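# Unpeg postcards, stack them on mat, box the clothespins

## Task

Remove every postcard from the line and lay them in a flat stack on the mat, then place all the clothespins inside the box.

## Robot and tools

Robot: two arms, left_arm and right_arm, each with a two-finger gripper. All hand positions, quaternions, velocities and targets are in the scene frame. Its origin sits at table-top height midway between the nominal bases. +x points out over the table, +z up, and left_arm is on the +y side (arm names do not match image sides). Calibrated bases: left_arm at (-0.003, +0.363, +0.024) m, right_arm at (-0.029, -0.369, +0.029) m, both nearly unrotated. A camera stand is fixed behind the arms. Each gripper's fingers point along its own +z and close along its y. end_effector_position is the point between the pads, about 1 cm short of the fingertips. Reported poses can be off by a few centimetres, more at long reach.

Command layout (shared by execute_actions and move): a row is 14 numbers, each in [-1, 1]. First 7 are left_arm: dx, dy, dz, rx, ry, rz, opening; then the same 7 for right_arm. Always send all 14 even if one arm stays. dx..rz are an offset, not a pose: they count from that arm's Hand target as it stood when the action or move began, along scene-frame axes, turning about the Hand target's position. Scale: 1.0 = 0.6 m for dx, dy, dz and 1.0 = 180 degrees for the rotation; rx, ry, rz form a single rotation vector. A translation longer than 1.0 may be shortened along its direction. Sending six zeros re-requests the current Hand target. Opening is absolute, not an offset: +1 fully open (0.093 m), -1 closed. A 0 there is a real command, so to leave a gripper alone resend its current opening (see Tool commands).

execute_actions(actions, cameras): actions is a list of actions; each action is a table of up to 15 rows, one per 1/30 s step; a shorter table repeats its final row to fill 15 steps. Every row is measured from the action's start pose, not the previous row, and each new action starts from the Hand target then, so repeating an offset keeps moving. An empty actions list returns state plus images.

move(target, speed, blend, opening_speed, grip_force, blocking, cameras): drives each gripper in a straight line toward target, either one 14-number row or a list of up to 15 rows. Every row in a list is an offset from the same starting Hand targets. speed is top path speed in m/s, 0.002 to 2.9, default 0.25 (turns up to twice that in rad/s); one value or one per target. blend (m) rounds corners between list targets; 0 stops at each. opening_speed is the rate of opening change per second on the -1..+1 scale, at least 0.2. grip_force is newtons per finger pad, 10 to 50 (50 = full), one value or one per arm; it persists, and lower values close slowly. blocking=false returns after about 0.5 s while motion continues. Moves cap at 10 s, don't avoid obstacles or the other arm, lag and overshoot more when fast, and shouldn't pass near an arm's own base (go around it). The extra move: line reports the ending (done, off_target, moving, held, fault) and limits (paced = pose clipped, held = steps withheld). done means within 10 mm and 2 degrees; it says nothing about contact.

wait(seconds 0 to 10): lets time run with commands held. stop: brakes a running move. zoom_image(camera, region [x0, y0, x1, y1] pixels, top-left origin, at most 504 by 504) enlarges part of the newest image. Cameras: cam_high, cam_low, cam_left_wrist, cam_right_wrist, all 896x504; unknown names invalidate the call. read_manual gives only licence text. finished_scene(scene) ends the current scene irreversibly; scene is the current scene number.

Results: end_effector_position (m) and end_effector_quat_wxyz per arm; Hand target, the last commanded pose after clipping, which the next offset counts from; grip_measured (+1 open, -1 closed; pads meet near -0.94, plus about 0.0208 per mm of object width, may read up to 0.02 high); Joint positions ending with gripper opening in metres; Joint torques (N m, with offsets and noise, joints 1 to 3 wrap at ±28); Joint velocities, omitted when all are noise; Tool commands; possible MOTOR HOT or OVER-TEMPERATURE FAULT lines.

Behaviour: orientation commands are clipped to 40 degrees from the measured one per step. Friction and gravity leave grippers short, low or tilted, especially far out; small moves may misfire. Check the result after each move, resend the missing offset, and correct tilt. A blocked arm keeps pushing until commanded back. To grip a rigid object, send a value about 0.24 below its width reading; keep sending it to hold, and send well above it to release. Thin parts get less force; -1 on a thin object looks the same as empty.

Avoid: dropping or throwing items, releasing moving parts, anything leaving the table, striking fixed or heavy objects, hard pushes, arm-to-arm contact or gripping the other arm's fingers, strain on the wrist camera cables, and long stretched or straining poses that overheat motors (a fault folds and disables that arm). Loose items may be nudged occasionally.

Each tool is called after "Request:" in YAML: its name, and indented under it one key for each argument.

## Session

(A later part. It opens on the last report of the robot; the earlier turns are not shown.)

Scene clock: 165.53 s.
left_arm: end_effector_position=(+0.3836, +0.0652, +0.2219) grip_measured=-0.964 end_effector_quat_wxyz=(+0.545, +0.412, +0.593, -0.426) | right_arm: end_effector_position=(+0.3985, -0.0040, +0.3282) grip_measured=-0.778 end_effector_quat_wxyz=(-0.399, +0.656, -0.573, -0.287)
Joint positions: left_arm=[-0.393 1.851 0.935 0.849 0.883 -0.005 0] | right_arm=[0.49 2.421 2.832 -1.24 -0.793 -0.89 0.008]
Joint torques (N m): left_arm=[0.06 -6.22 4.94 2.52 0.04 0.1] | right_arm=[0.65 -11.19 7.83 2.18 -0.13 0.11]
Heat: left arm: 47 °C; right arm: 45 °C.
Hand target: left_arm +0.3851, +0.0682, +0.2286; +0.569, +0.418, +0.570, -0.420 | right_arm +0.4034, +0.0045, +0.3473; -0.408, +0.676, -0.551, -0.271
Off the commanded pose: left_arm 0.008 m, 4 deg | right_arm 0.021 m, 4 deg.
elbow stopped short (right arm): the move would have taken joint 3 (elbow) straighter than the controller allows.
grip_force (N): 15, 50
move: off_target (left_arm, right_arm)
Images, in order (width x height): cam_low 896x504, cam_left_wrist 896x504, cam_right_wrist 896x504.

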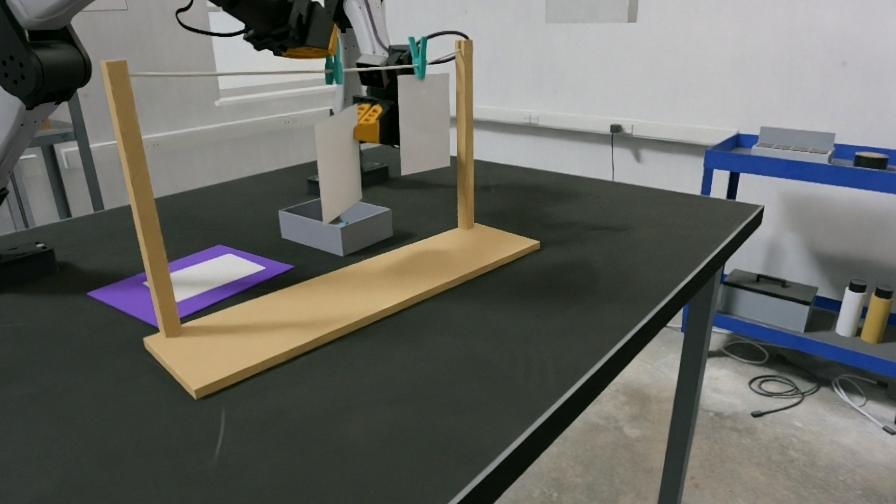

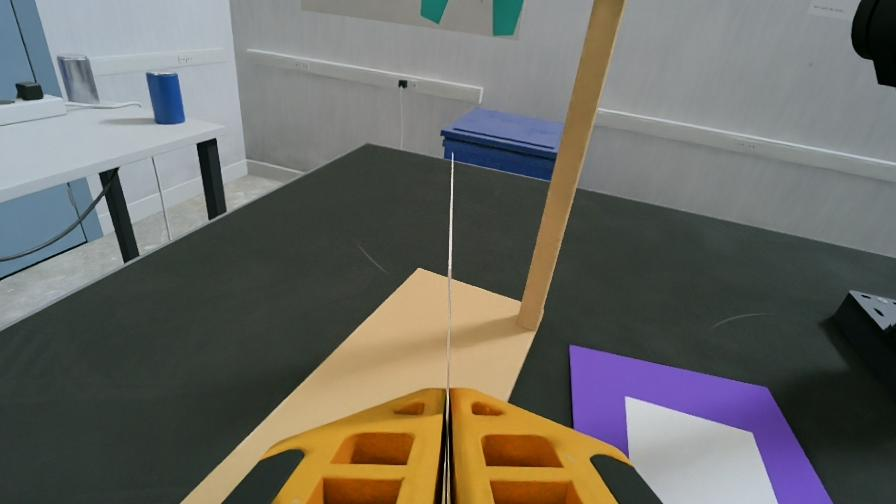

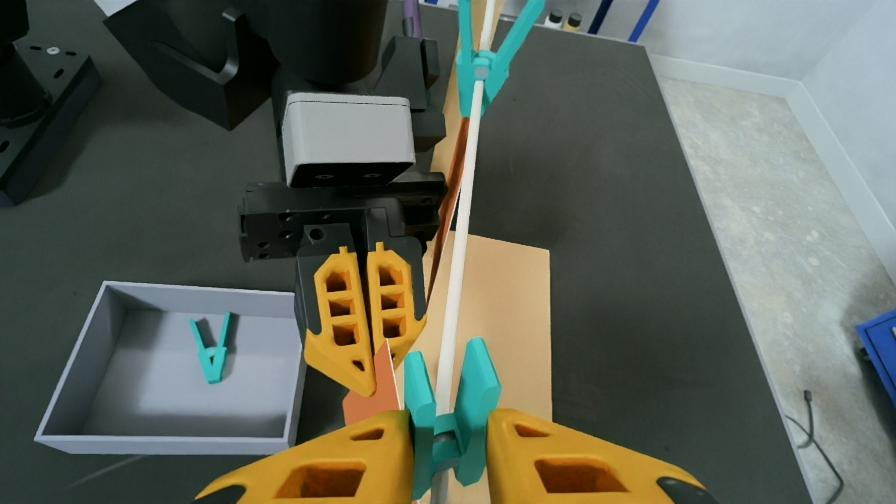

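Request:
move:
  target:
    - [-0.12,0,0.03,0,0,0.05,-1,0,0,0,0,0,-0.08,-1]
    - [-0.28,0.05,0.08,0,0,0.15,-1,0,0,0,0,0,-0.08,-1]
    - [-0.24,0.586,0.19,0,0,0.336,-1,-0.01,-0.05,0.13,0,0,-0.08,-1]
  speed: 0.2
  blend: [0.03,0.04,0]
  cameras: ["all"]

Scene clock: 170.07 s.
left_arm: end_effector_position=(+0.2396, +0.4214, +0.3119) grip_measured=-0.964 end_effector_quat_wxyz=(+0.678, +0.030, +0.727, -0.106) | right_arm: end_effector_position=(+0.3977, -0.0220, +0.3754) grip_measured=-0.778 end_effector_quat_wxyz=(+0.423, -0.588, +0.651, +0.227)
Joint positions: left_arm=[0.86 0.575 0.53 -0.074 1.059 -0.011 0] | right_arm=[0.511 2.304 2.832 -1.231 -0.584 -0.678 0.008]
Joint velocities: left_arm=[within noise] | right_arm=[0.002 -0.002 0.002 -0.125 -0.081 -0.154 0]
Joint torques (N m): left_arm=[0.05 0.85 10.63 2.39 0.2 0.2] | right_arm=[-0.29 -14.12 7.57 2.46 -0.22 0.17]
Heat: left arm: 47 °C; right arm: 46 °C.
Hand target: left_arm +0.2411, +0.4198, +0.3426; +0.703, +0.074, +0.703, -0.076 | right_arm +0.3974, -0.0255, +0.4253; +0.439, -0.601, +0.631, +0.218
Off the commanded pose: left_arm 0.031 m, 7 deg | right_arm 0.050 m, 3 deg.
elbow stopped short (right arm): the move would have taken joint 3 (elbow) straighter than the controller allows.
grip_force (N): 15, 50
move: off_target (left_arm, right_arm)

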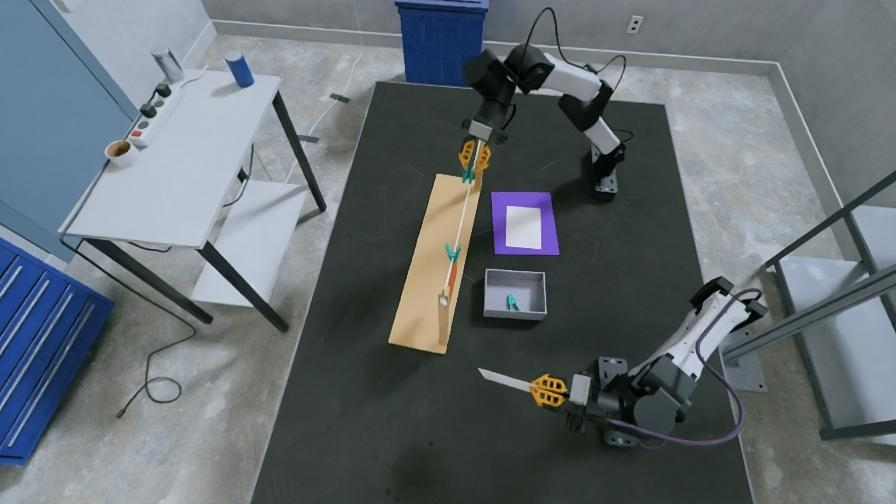

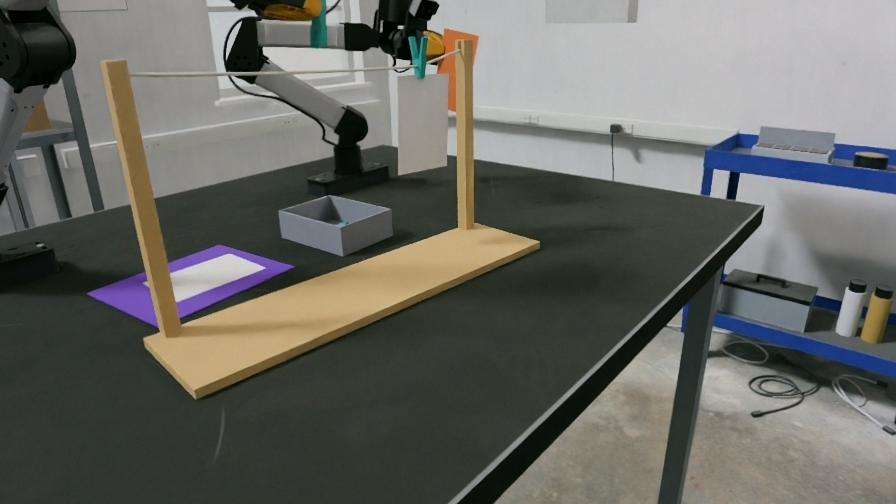

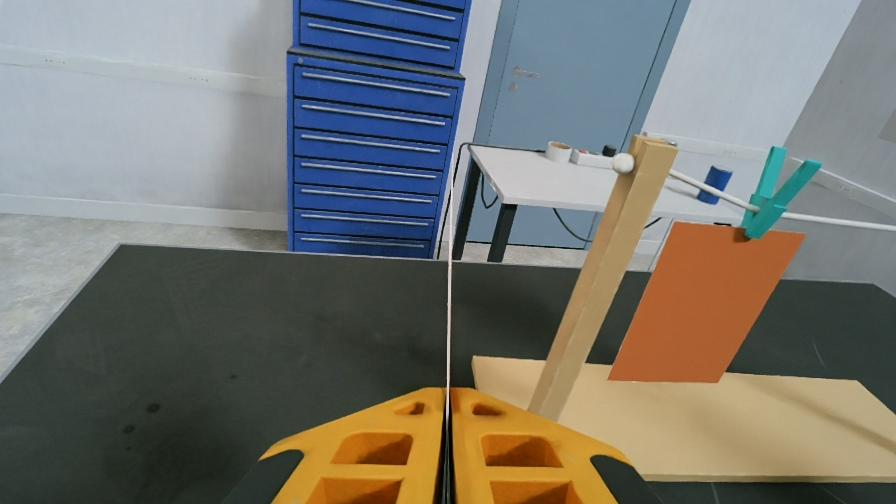

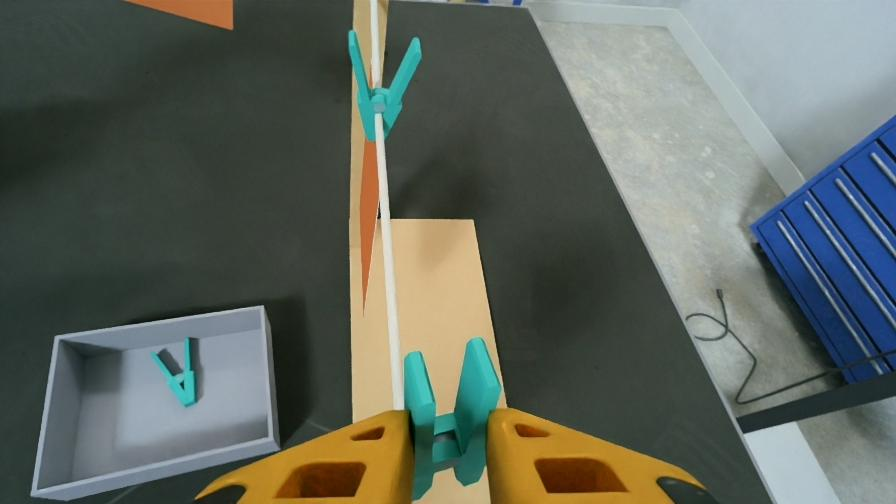

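Request:
move:
  target:
    - [0,0,0,0,0,0,-1,-0.12,-0.03,0.0,0,0,0,-1]
    - [0,0,0,0,0,0,-1,-0.23,0.12,-0.28,-0.21,-0.001,0.056,-1]
    - [0,0,0,0,0,0,-1,-0.23,0.28,-0.50,-0.21,-0.001,0.056,-1]
  speed: 0.2
  blend: [0.03,0.03,0]
  cameras: ["cam_high","cam_low","cam_right_wrist"]

Scene clock: 174.40 s.
left_arm: end_effector_position=(+0.2396, +0.4215, +0.3122) grip_measured=-0.964 end_effector_quat_wxyz=(+0.678, +0.030, +0.726, -0.106) | right_arm: end_effector_position=(+0.2480, +0.1301, +0.1069) grip_measured=-0.778 end_effector_quat_wxyz=(-0.162, +0.777, -0.608, -0.036)
Joint positions: left_arm=[0.86 0.575 0.53 -0.073 1.059 -0.011 0] | right_arm=[1.056 2.596 2.58 -1.223 -0.023 -0.752 0.008]
Joint torques (N m): left_arm=[0.09 0.91 10.62 2.39 0.2 0.2] | right_arm=[0.29 -12.64 9.21 1.47 0.13 0.18]
Heat: left arm: 47 °C; right arm: 47 °C.
Hand target: left_arm +0.2411, +0.4198, +0.3426; +0.703, +0.074, +0.703, -0.076 | right_arm +0.2594, +0.1425, +0.1253; -0.201, +0.763, -0.613, -0.038
Off the commanded pose: left_arm 0.031 m, 7 deg | right_arm 0.025 m, 5 deg.
grip_force (N): 15, 50
move: off_target (left_arm, right_arm)
Images, in order (width x height): cam_high 896x504, cam_low 896x504, cam_right_wrist 896x504.

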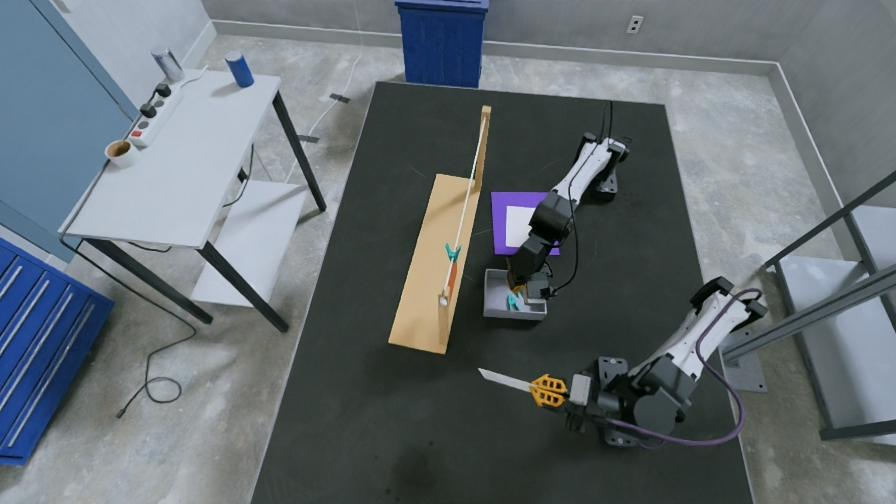

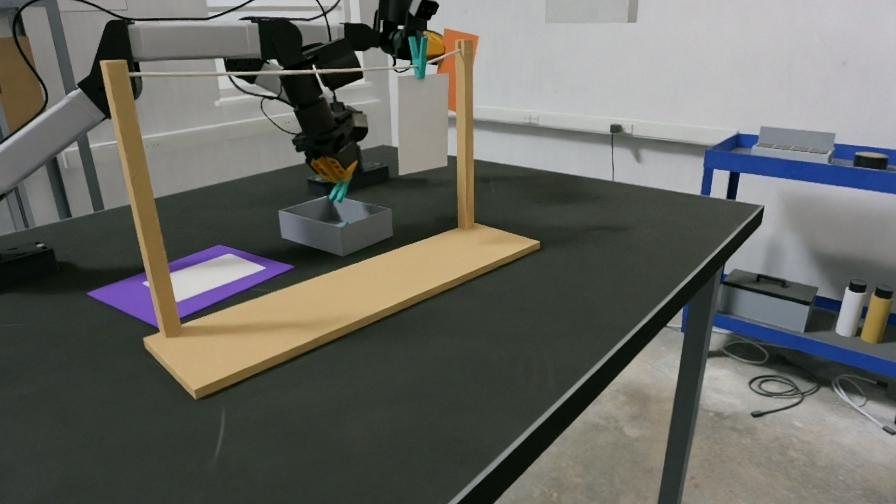

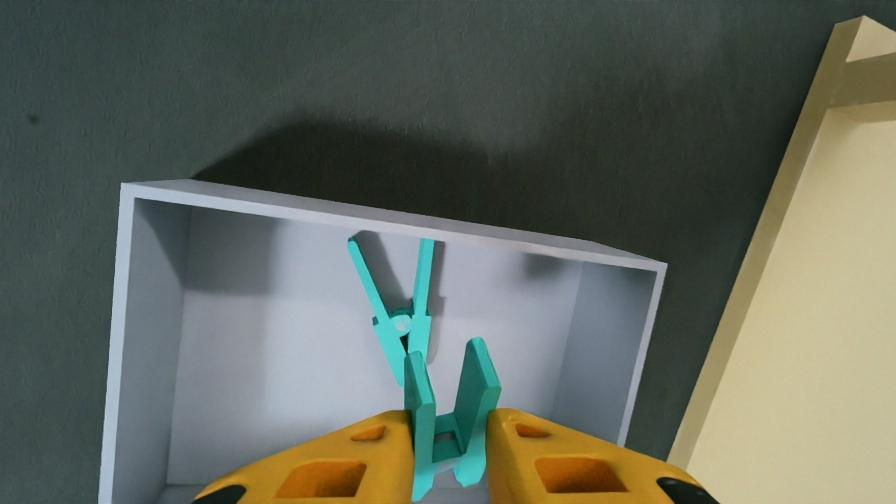

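Request:
move:
  target:
    - [0,0,0,0,0,0,-1,0.035,0.01,0,0,0,0,-1]
    - [0,0,0,0,0,0,-1,0.035,0.01,-0.1,0,0,0,-1]
    - [0,0,0,0,0,0,-1,0.035,0.01,-0.1,0,0,0,-0.1]
  speed: 0.12
  opening_speed: 0.6
  cameras: ["cam_high","cam_low","cam_right_wrist"]

Scene clock: 179.17 s.
left_arm: end_effector_position=(+0.2396, +0.4215, +0.3122) grip_measured=-0.964 end_effector_quat_wxyz=(+0.678, +0.030, +0.726, -0.106) | right_arm: end_effector_position=(+0.2695, +0.1384, +0.0348) grip_measured=-0.103 end_effector_quat_wxyz=(-0.156, +0.770, -0.618, -0.033)
Joint positions: left_arm=[0.86 0.575 0.53 -0.073 1.059 -0.011 0] | right_arm=[1.031 2.714 2.523 -1.06 -0.022 -0.752 0.04]
Joint torques (N m): left_arm=[0.09 0.81 10.63 2.38 0.2 0.21] | right_arm=[0.08 -17.29 4.94 1.54 0 -0.06]
Heat: left arm: 48 °C; right arm: 49 °C.
Hand target: left_arm +0.2411, +0.4198, +0.3426; +0.703, +0.074, +0.703, -0.076 | right_arm +0.2804, +0.1485, +0.0653; -0.201, +0.763, -0.613, -0.038
Off the commanded pose: left_arm 0.031 m, 7 deg | right_arm 0.034 m, 5 deg.
elbow stopped short (right arm): the move would have taken joint 3 (elbow) straighter than the controller allows.
grip_force (N): 15, 50
move: off_target (left_arm, right_arm); target 3's new opening was sent with right_arm's hand 0.032 m and 5 deg from that target
Images, in order (width x height): cam_high 896x504, cam_low 896x504, cam_right_wrist 896x504.

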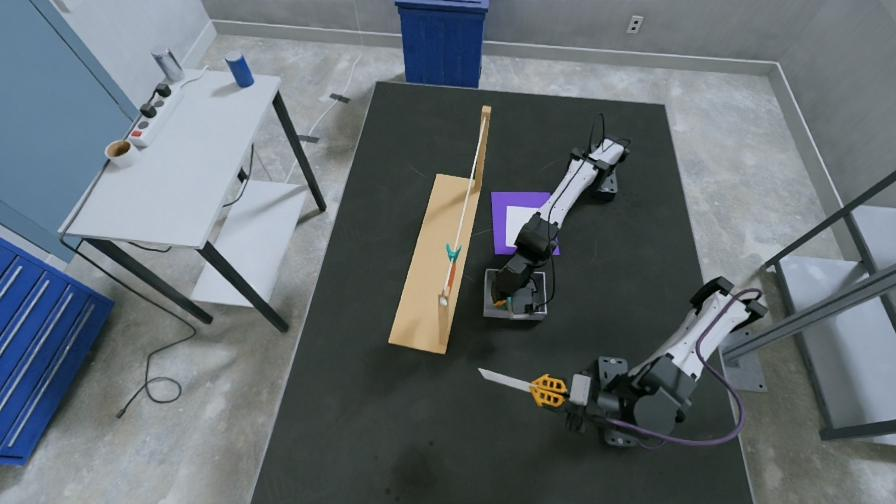

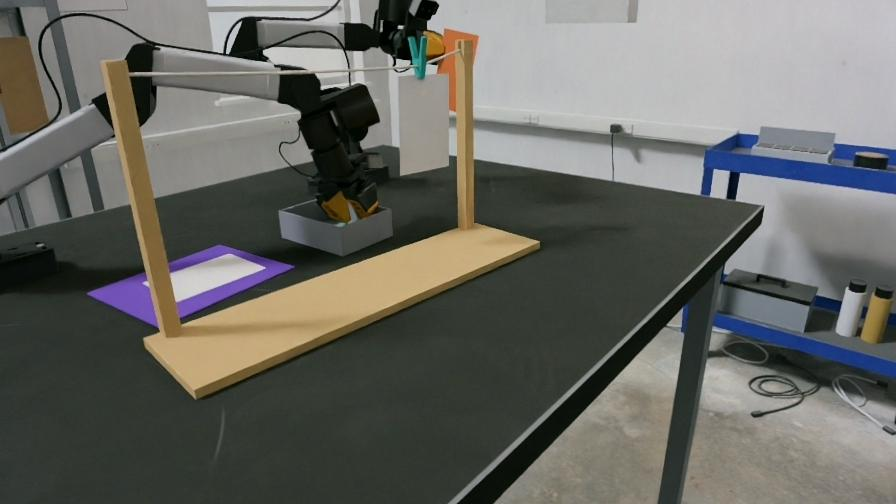

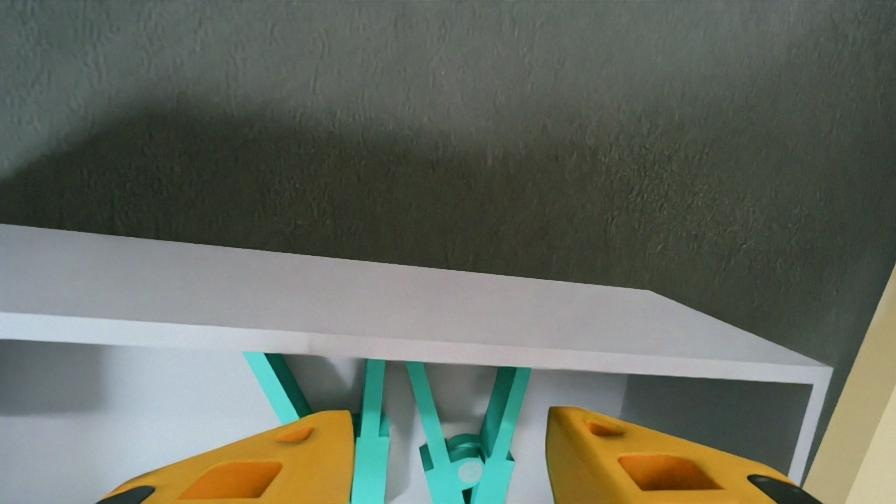

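Request:
move:
  target:
    - [0.01,-0.03,0,0.2,0.02,0,-1,0,0,0.33,0,0,0,0.2]
    - [0.01,-0.05,0,0.498,0.062,-0.007,-1,-0.134,-0.75,0.405,0,0,0,-1]
    - [-0.04,-0.55,-0.1,0.498,0.062,-0.007,-1,-0.134,-0.75,0.405,0,0,0,-1]
    - [-0.055,-0.94,-0.22,0.498,0.062,-0.007,-1,-0.134,-0.75,0.405,0,0,0,-1]
  speed: 0.3
  blend: [0.04,0,0.04,0]
  cameras: ["all"]

Scene clock: 187.77 s.
left_arm: end_effector_position=(+0.2048, -0.1459, +0.2005) grip_measured=-0.964 end_effector_quat_wxyz=(+0.400, +0.578, +0.586, +0.404) | right_arm: end_effector_position=(+0.2088, -0.3060, +0.3068) grip_measured=-0.978 end_effector_quat_wxyz=(-0.226, +0.750, -0.622, +0.010)
Joint positions: left_arm=[-1.479 2.699 2.787 -1.437 -1.2 0.236 0] | right_arm=[0.04 1.296 1.603 -1.547 -0.319 -1.662 0]
Joint torques (N m): left_arm=[-0.53 -10.47 9.09 0.38 -1.01 -0.14] | right_arm=[-0.21 -3.49 4.12 0.81 -0.48 -0.11]
Heat: left arm: 48 °C; right arm: 48 °C.
Hand target: left_arm +0.2081, -0.1442, +0.2106; +0.381, +0.547, +0.610, +0.428 | right_arm +0.2000, -0.3015, +0.3083; -0.201, +0.763, -0.613, -0.038
Off the commanded pose: left_arm 0.011 m, 6 deg | right_arm 0.010 m, 6 deg.
elbow stopped short (right arm): the move would have taken joint 3 (elbow) straighter than the controller allows.
joint sent to its limit (right arm) — joint 4 (wrist pitch), lower limit. The joint targets are off in position and orientation.
grip_force (N): 15, 50
move: off_target (left_arm, right_arm); target 2's new opening was sent with right_arm's hand 0.010 m and 6 deg from that target

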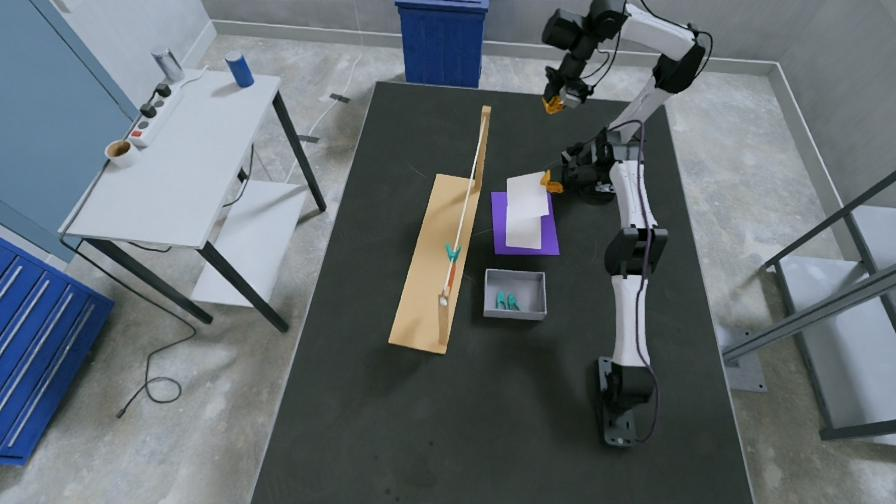

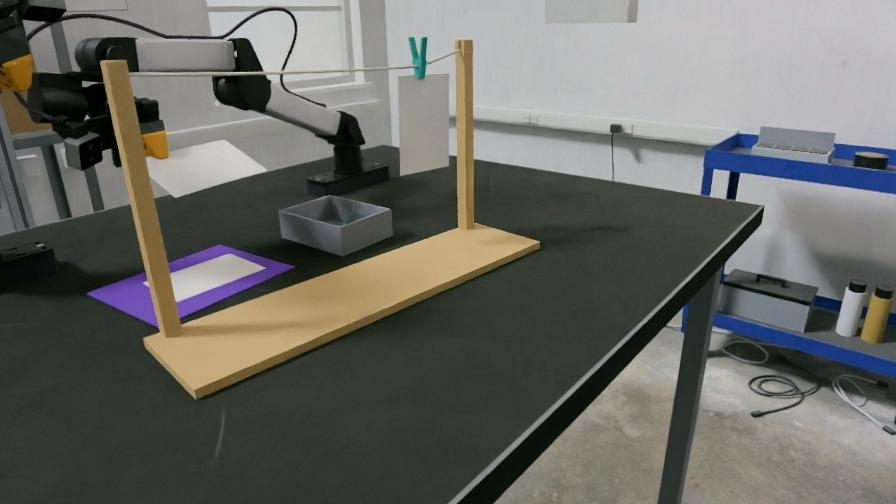

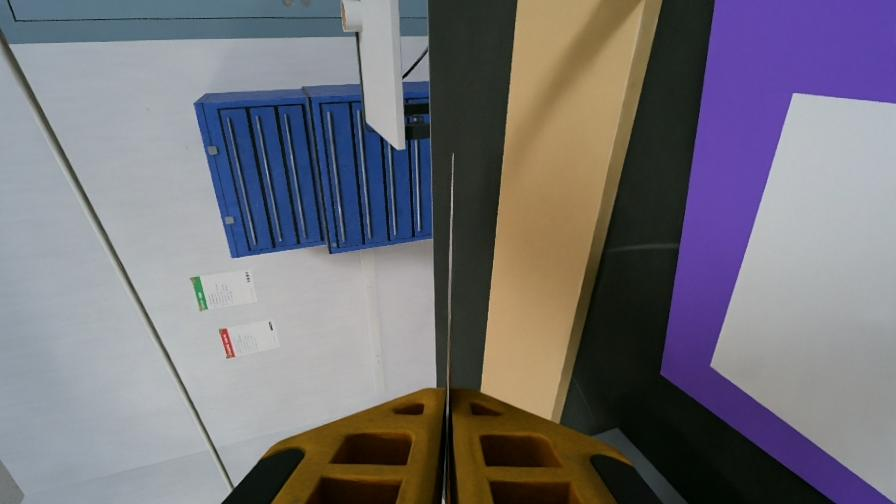

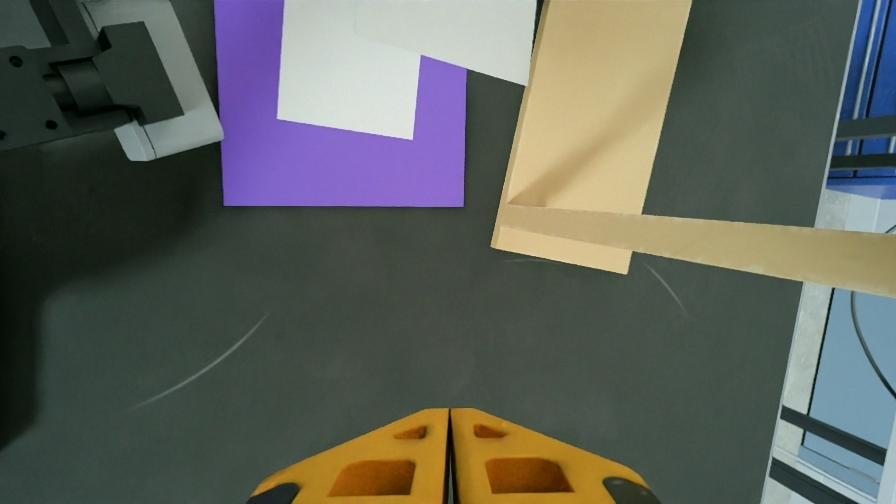

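Request:
move:
  target: [0.0,-0.035,-0.22,0,0,0,-1,0,0,0,0,0,0,-1]
  speed: 0.15
  cameras: ["cam_high","cam_right_wrist"]

Request:
zoom_image:
  camera: "cam_high"
  region: [470, 160, 590, 280]

Scene clock: 189.80 s.
left_arm: end_effector_position=(+0.2058, -0.1556, +0.0665) grip_measured=-0.964 end_effector_quat_wxyz=(+0.366, +0.582, +0.585, +0.431) | right_arm: end_effector_position=(+0.2088, -0.3060, +0.3068) grip_measured=-0.978 end_effector_quat_wxyz=(-0.226, +0.750, -0.622, +0.010)
Joint positions: left_arm=[-1.479 2.98 2.822 -1.377 -1.202 0.116 0] | right_arm=[0.04 1.296 1.603 -1.547 -0.319 -1.662 0]
Joint torques (N m): left_arm=[-0.8 -11.74 9.07 0.63 -0.88 -0.1] | right_arm=[-0.18 -3.44 4.11 0.81 -0.5 -0.12]
Heat: left arm: 48 °C; right arm: 48 °C.
Hand target: left_arm +0.2081, -0.1652, +0.0786; +0.381, +0.547, +0.610, +0.428 | right_arm +0.2000, -0.3015, +0.3083; -0.201, +0.763, -0.613, -0.038
Off the commanded pose: left_arm 0.016 m, 5 deg | right_arm 0.010 m, 6 deg.
elbow stopped short (left arm): the move would have taken joint 3 (elbow) straighter than the controller allows.
joint sent to its limit (right arm) — joint 4 (wrist pitch), lower limit. The joint targets are off in position and orientation.
grip_force (N): 15, 50
move: off_target (left_arm, right_arm)
Images, in order (width x height): cam_high 896x504, cam_right_wrist 896x504.

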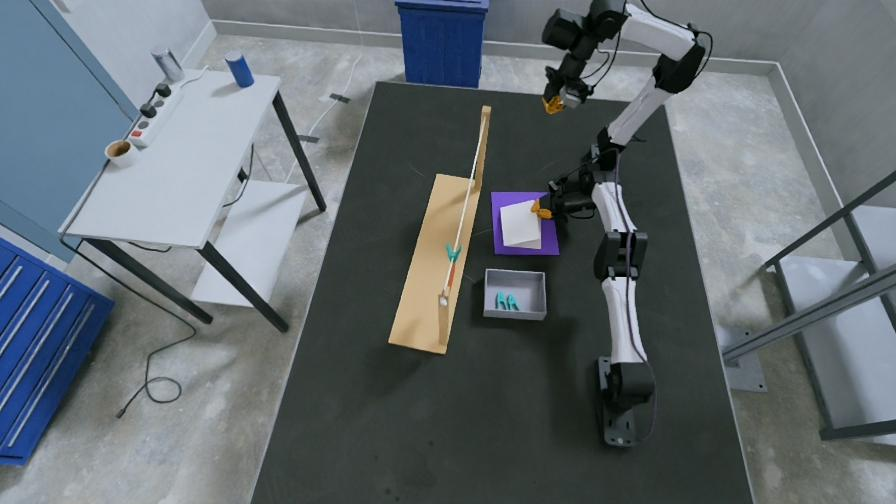

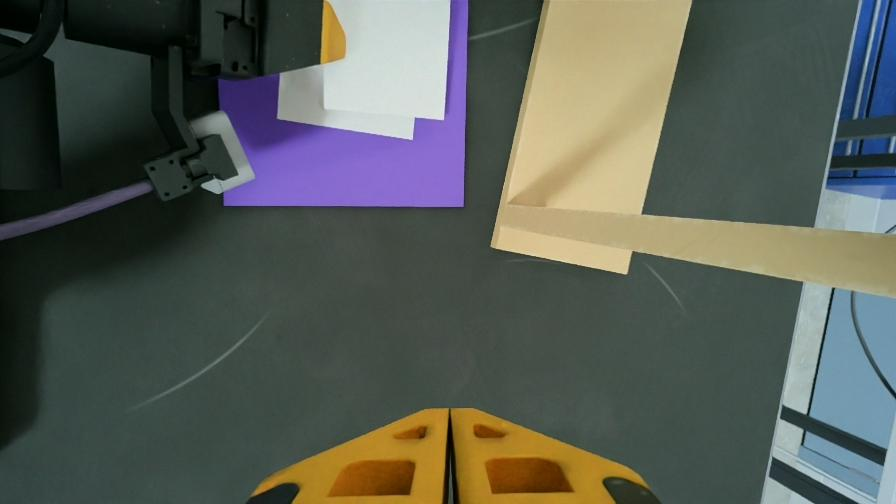

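Scaled by 4.200 from the camera's 896x504 image, which has a finer 1280x720 frame.

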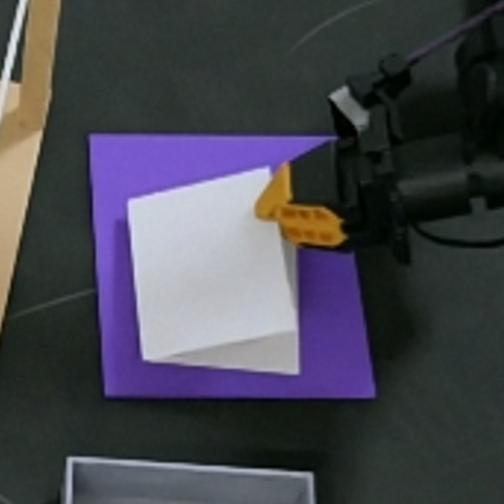

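Request:
move:
  target:
    - [-0.033,0.022,0,0,0,-0.085,-1,0,0,0,0,0,0,-1]
    - [-0.033,0.022,-0.055,0,0,-0.085,-1,0,0,0,0,0,0,-1]
  speed: 0.1
  cameras: ["cam_high","cam_low","cam_right_wrist"]

Request:
zoom_image:
  camera: "cam_high"
  region: [470, 160, 590, 280]

Scene clock: 193.70 s.
left_arm: end_effector_position=(+0.1911, -0.1462, +0.0495) grip_measured=-0.964 end_effector_quat_wxyz=(+0.424, +0.624, +0.528, +0.390) | right_arm: end_effector_position=(+0.2088, -0.3060, +0.3068) grip_measured=-0.978 end_effector_quat_wxyz=(-0.226, +0.750, -0.622, +0.010)
Joint positions: left_arm=[-1.502 2.518 1.777 -0.326 -1.176 0.579 0] | right_arm=[0.04 1.296 1.603 -1.547 -0.319 -1.662 0]
Joint torques (N m): left_arm=[-0.44 -10.59 4.62 1.49 -0.35 0.14] | right_arm=[-0.17 -3.48 4.1 0.82 -0.48 -0.11]
Heat: left arm: 48 °C; right arm: 47 °C.
Hand target: left_arm +0.1883, -0.1520, +0.0456; +0.435, +0.623, +0.532, +0.373 | right_arm +0.2000, -0.3015, +0.3083; -0.201, +0.763, -0.613, -0.038
Off the commanded pose: left_arm 0.007 m, 2 deg | right_arm 0.010 m, 6 deg.
joint sent to its limit (right arm) — joint 4 (wrist pitch), lower limit. The joint targets are off in position and orientation.
grip_force (N): 15, 50
move: off_target (right_arm)
Images, in order (width x height): cam_high 896x504, cam_low 896x504, cam_right_wrist 896x504.

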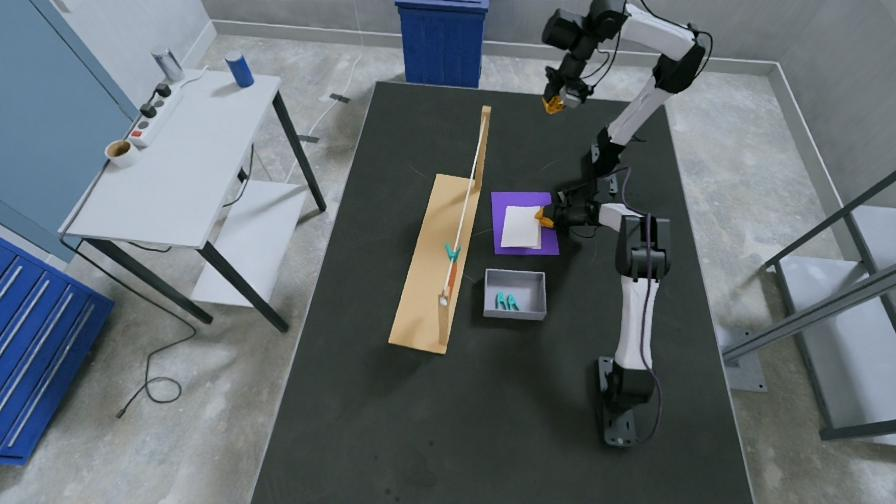

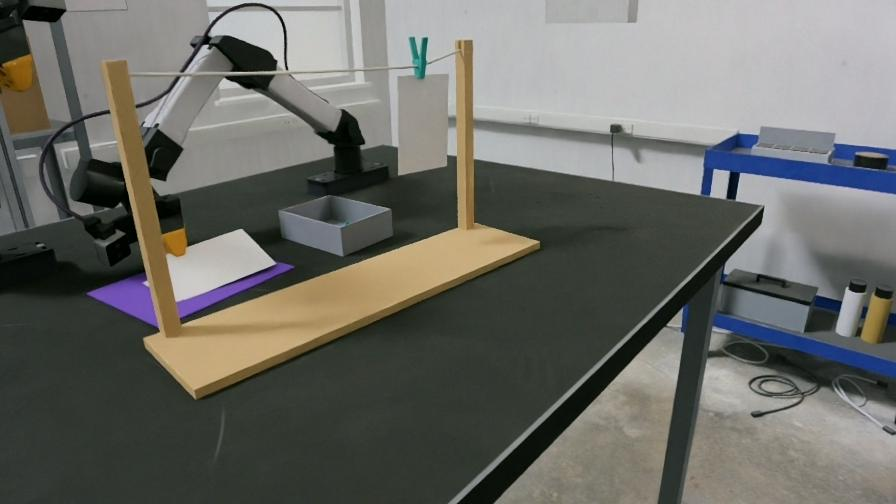

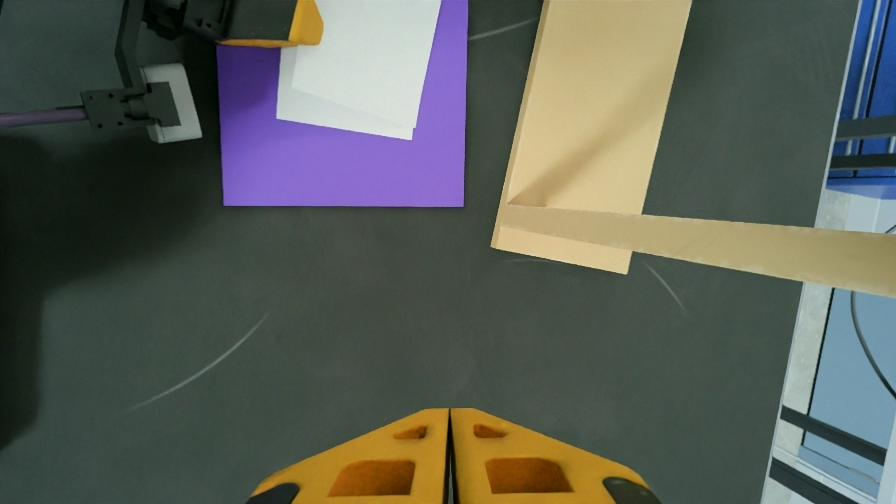

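Scaled by 4.200 from the camera's 896x504 image, which has a finer 1280x720 frame.

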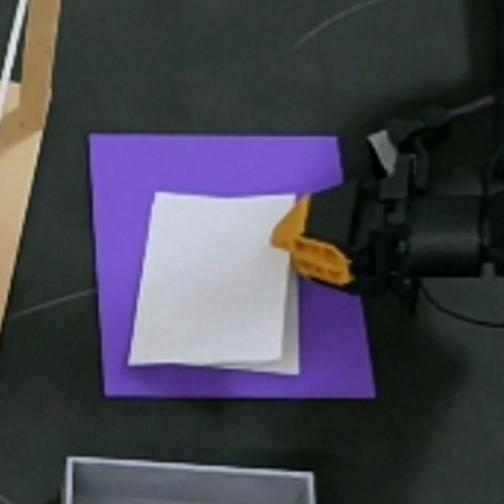

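Request:
move:
  target:
    - [-0.008,0.0,-0.018,0,0,0,-1,0,0,0,0,0,0,-1]
    - [-0.008,0.0,-0.018,0,0,0,-0.5,0,0,0,0,0,0,-1]
  speed: 0.05
  opening_speed: 0.4
  cameras: ["cam_high","cam_low","cam_right_wrist"]

Request:
zoom_image:
  camera: "cam_high"
  region: [470, 160, 590, 280]

Scene clock: 196.60 s.
left_arm: end_effector_position=(+0.1910, -0.1463, +0.0443) grip_measured=-0.503 end_effector_quat_wxyz=(+0.426, +0.621, +0.528, +0.393) | right_arm: end_effector_position=(+0.2088, -0.3060, +0.3068) grip_measured=-0.978 end_effector_quat_wxyz=(-0.226, +0.750, -0.622, +0.010)
Joint positions: left_arm=[-1.504 2.533 1.777 -0.309 -1.186 0.579 0.021] | right_arm=[0.04 1.296 1.603 -1.547 -0.319 -1.662 0]
Joint torques (N m): left_arm=[-0.94 -10.02 4.62 1.39 -0.31 -0.1] | right_arm=[-0.21 -3.45 4.12 0.81 -0.49 -0.11]
Heat: left arm: 47 °C; right arm: 46 °C.
Hand target: left_arm +0.1835, -0.1520, +0.0348; +0.435, +0.623, +0.532, +0.373 | right_arm +0.2000, -0.3015, +0.3083; -0.201, +0.763, -0.613, -0.038
Off the commanded pose: left_arm 0.013 m, 3 deg | right_arm 0.010 m, 6 deg.
joint sent to its limit (right arm) — joint 4 (wrist pitch), lower limit. The joint targets are off in position and orientation.
grip_force (N): 15, 50
move: off_target (left_arm, right_arm); target 2's new opening was sent with left_arm's hand 0.015 m and 2 deg from that target
Images, in order (width x height): cam_high 896x504, cam_low 896x504, cam_right_wrist 896x504.

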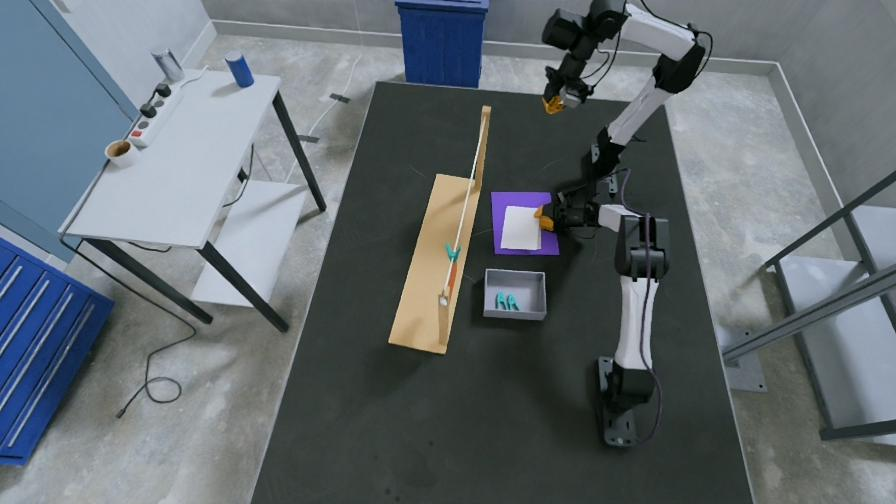

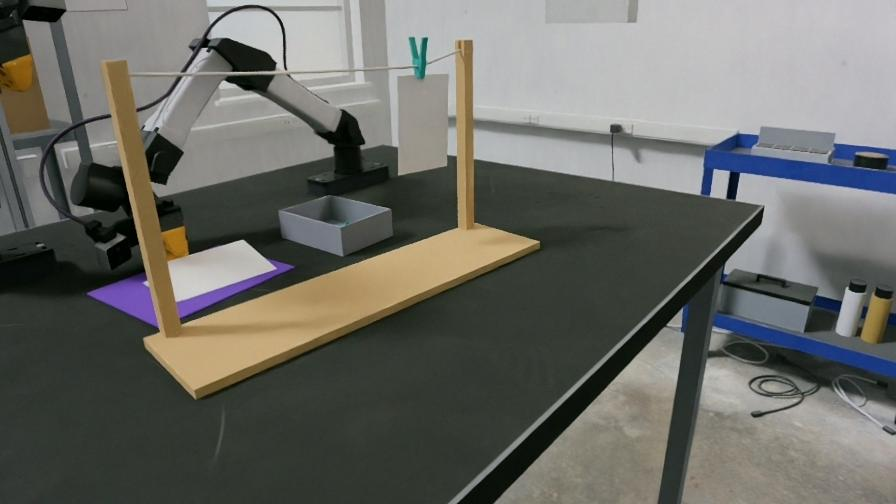

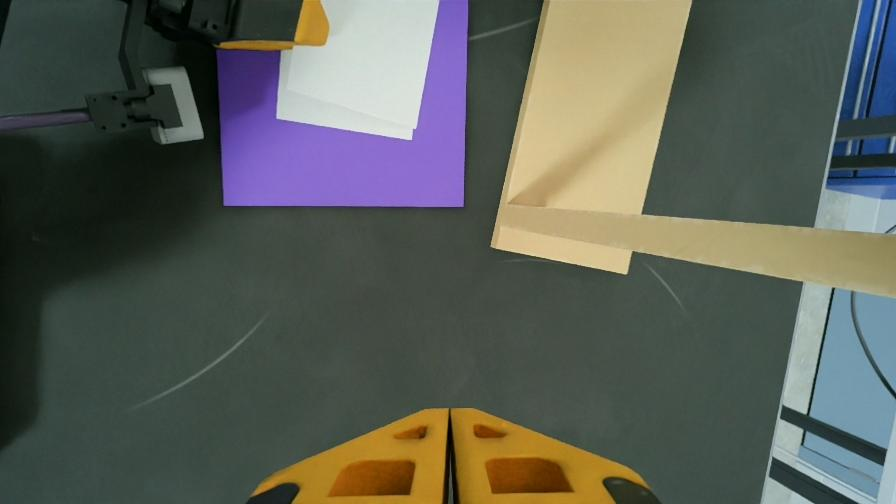

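Scaled by 4.200 from the camera's 896x504 image, which has a finer 1280x720 frame.

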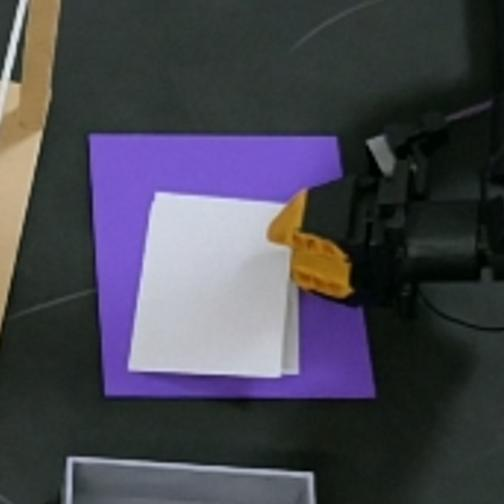

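Request:
move:
  target:
    - [0,0,0.012,0,0,0,-0.5,0.107,0.13,-0.1,-0.072,0.037,-0.009,-1]
    - [0,0,0.012,0,0,0,-0.5,0.107,0.236,-0.34,-0.072,0.037,-0.009,-1]
    - [0,0,0.012,0,0,0,-0.5,0.107,0.236,-0.44,-0.072,0.037,-0.009,-1]
    - [0,0,0.012,0,0,0,-0.5,0.107,0.236,-0.503,-0.072,0.037,-0.009,-1]
  speed: [0.25,0.25,0.1,0.04]
  blend: [0.04,0.01,0.01,0]
  cameras: ["cam_left_wrist","cam_low","cam_right_wrist"]

Scene clock: 200.17 s.
left_arm: end_effector_position=(+0.1910, -0.1463, +0.0443) grip_measured=-0.502 end_effector_quat_wxyz=(+0.426, +0.621, +0.528, +0.393) | right_arm: end_effector_position=(+0.2539, -0.1629, +0.0169) grip_measured=-0.978 end_effector_quat_wxyz=(-0.060, +0.775, -0.629, -0.022)
Joint positions: left_arm=[-1.504 2.533 1.777 -0.309 -1.186 0.579 0.021] | right_arm=[0.591 1.921 1.124 -0.672 -0.077 -1.18 0]
Joint torques (N m): left_arm=[-0.98 -11.15 4.85 1.27 -0.31 -0.07] | right_arm=[0.34 -5.57 2.69 1.45 0.08 0.16]
Heat: left arm: 47 °C; right arm: 45 °C.
Hand target: left_arm +0.1835, -0.1520, +0.0420; +0.435, +0.623, +0.532, +0.373 | right_arm +0.2642, -0.1599, +0.0065; -0.079, +0.769, -0.634, -0.010
Off the commanded pose: left_arm 0.010 m, 3 deg | right_arm 0.015 m, 3 deg.
grip_force (N): 15, 50
move: off_target (left_arm, right_arm)
Images, in order (width x height): cam_low 896x504, cam_left_wrist 896x504, cam_right_wrist 896x504.

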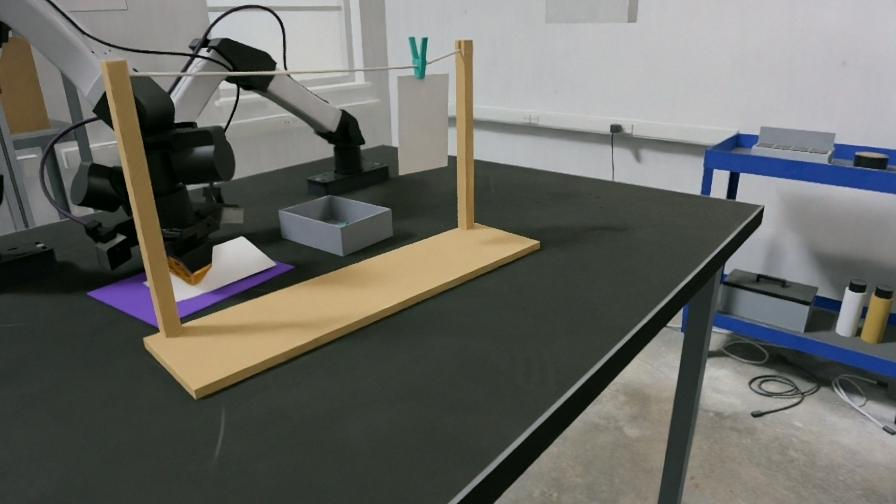

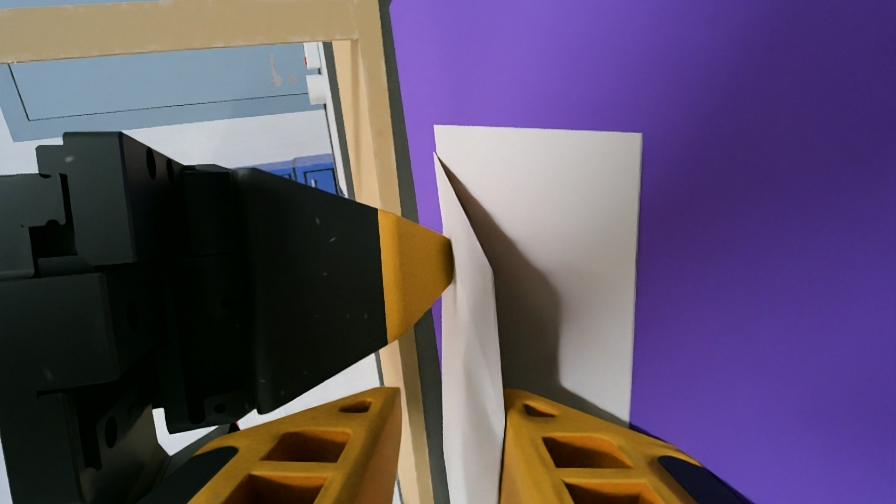

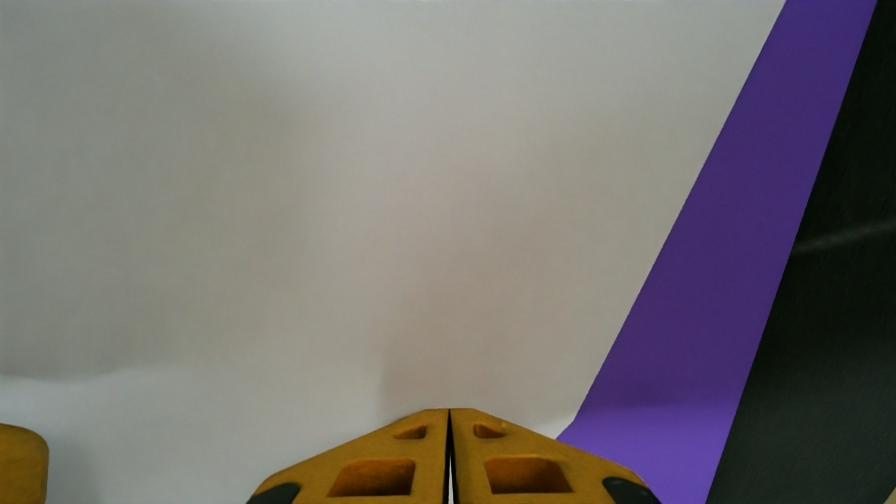

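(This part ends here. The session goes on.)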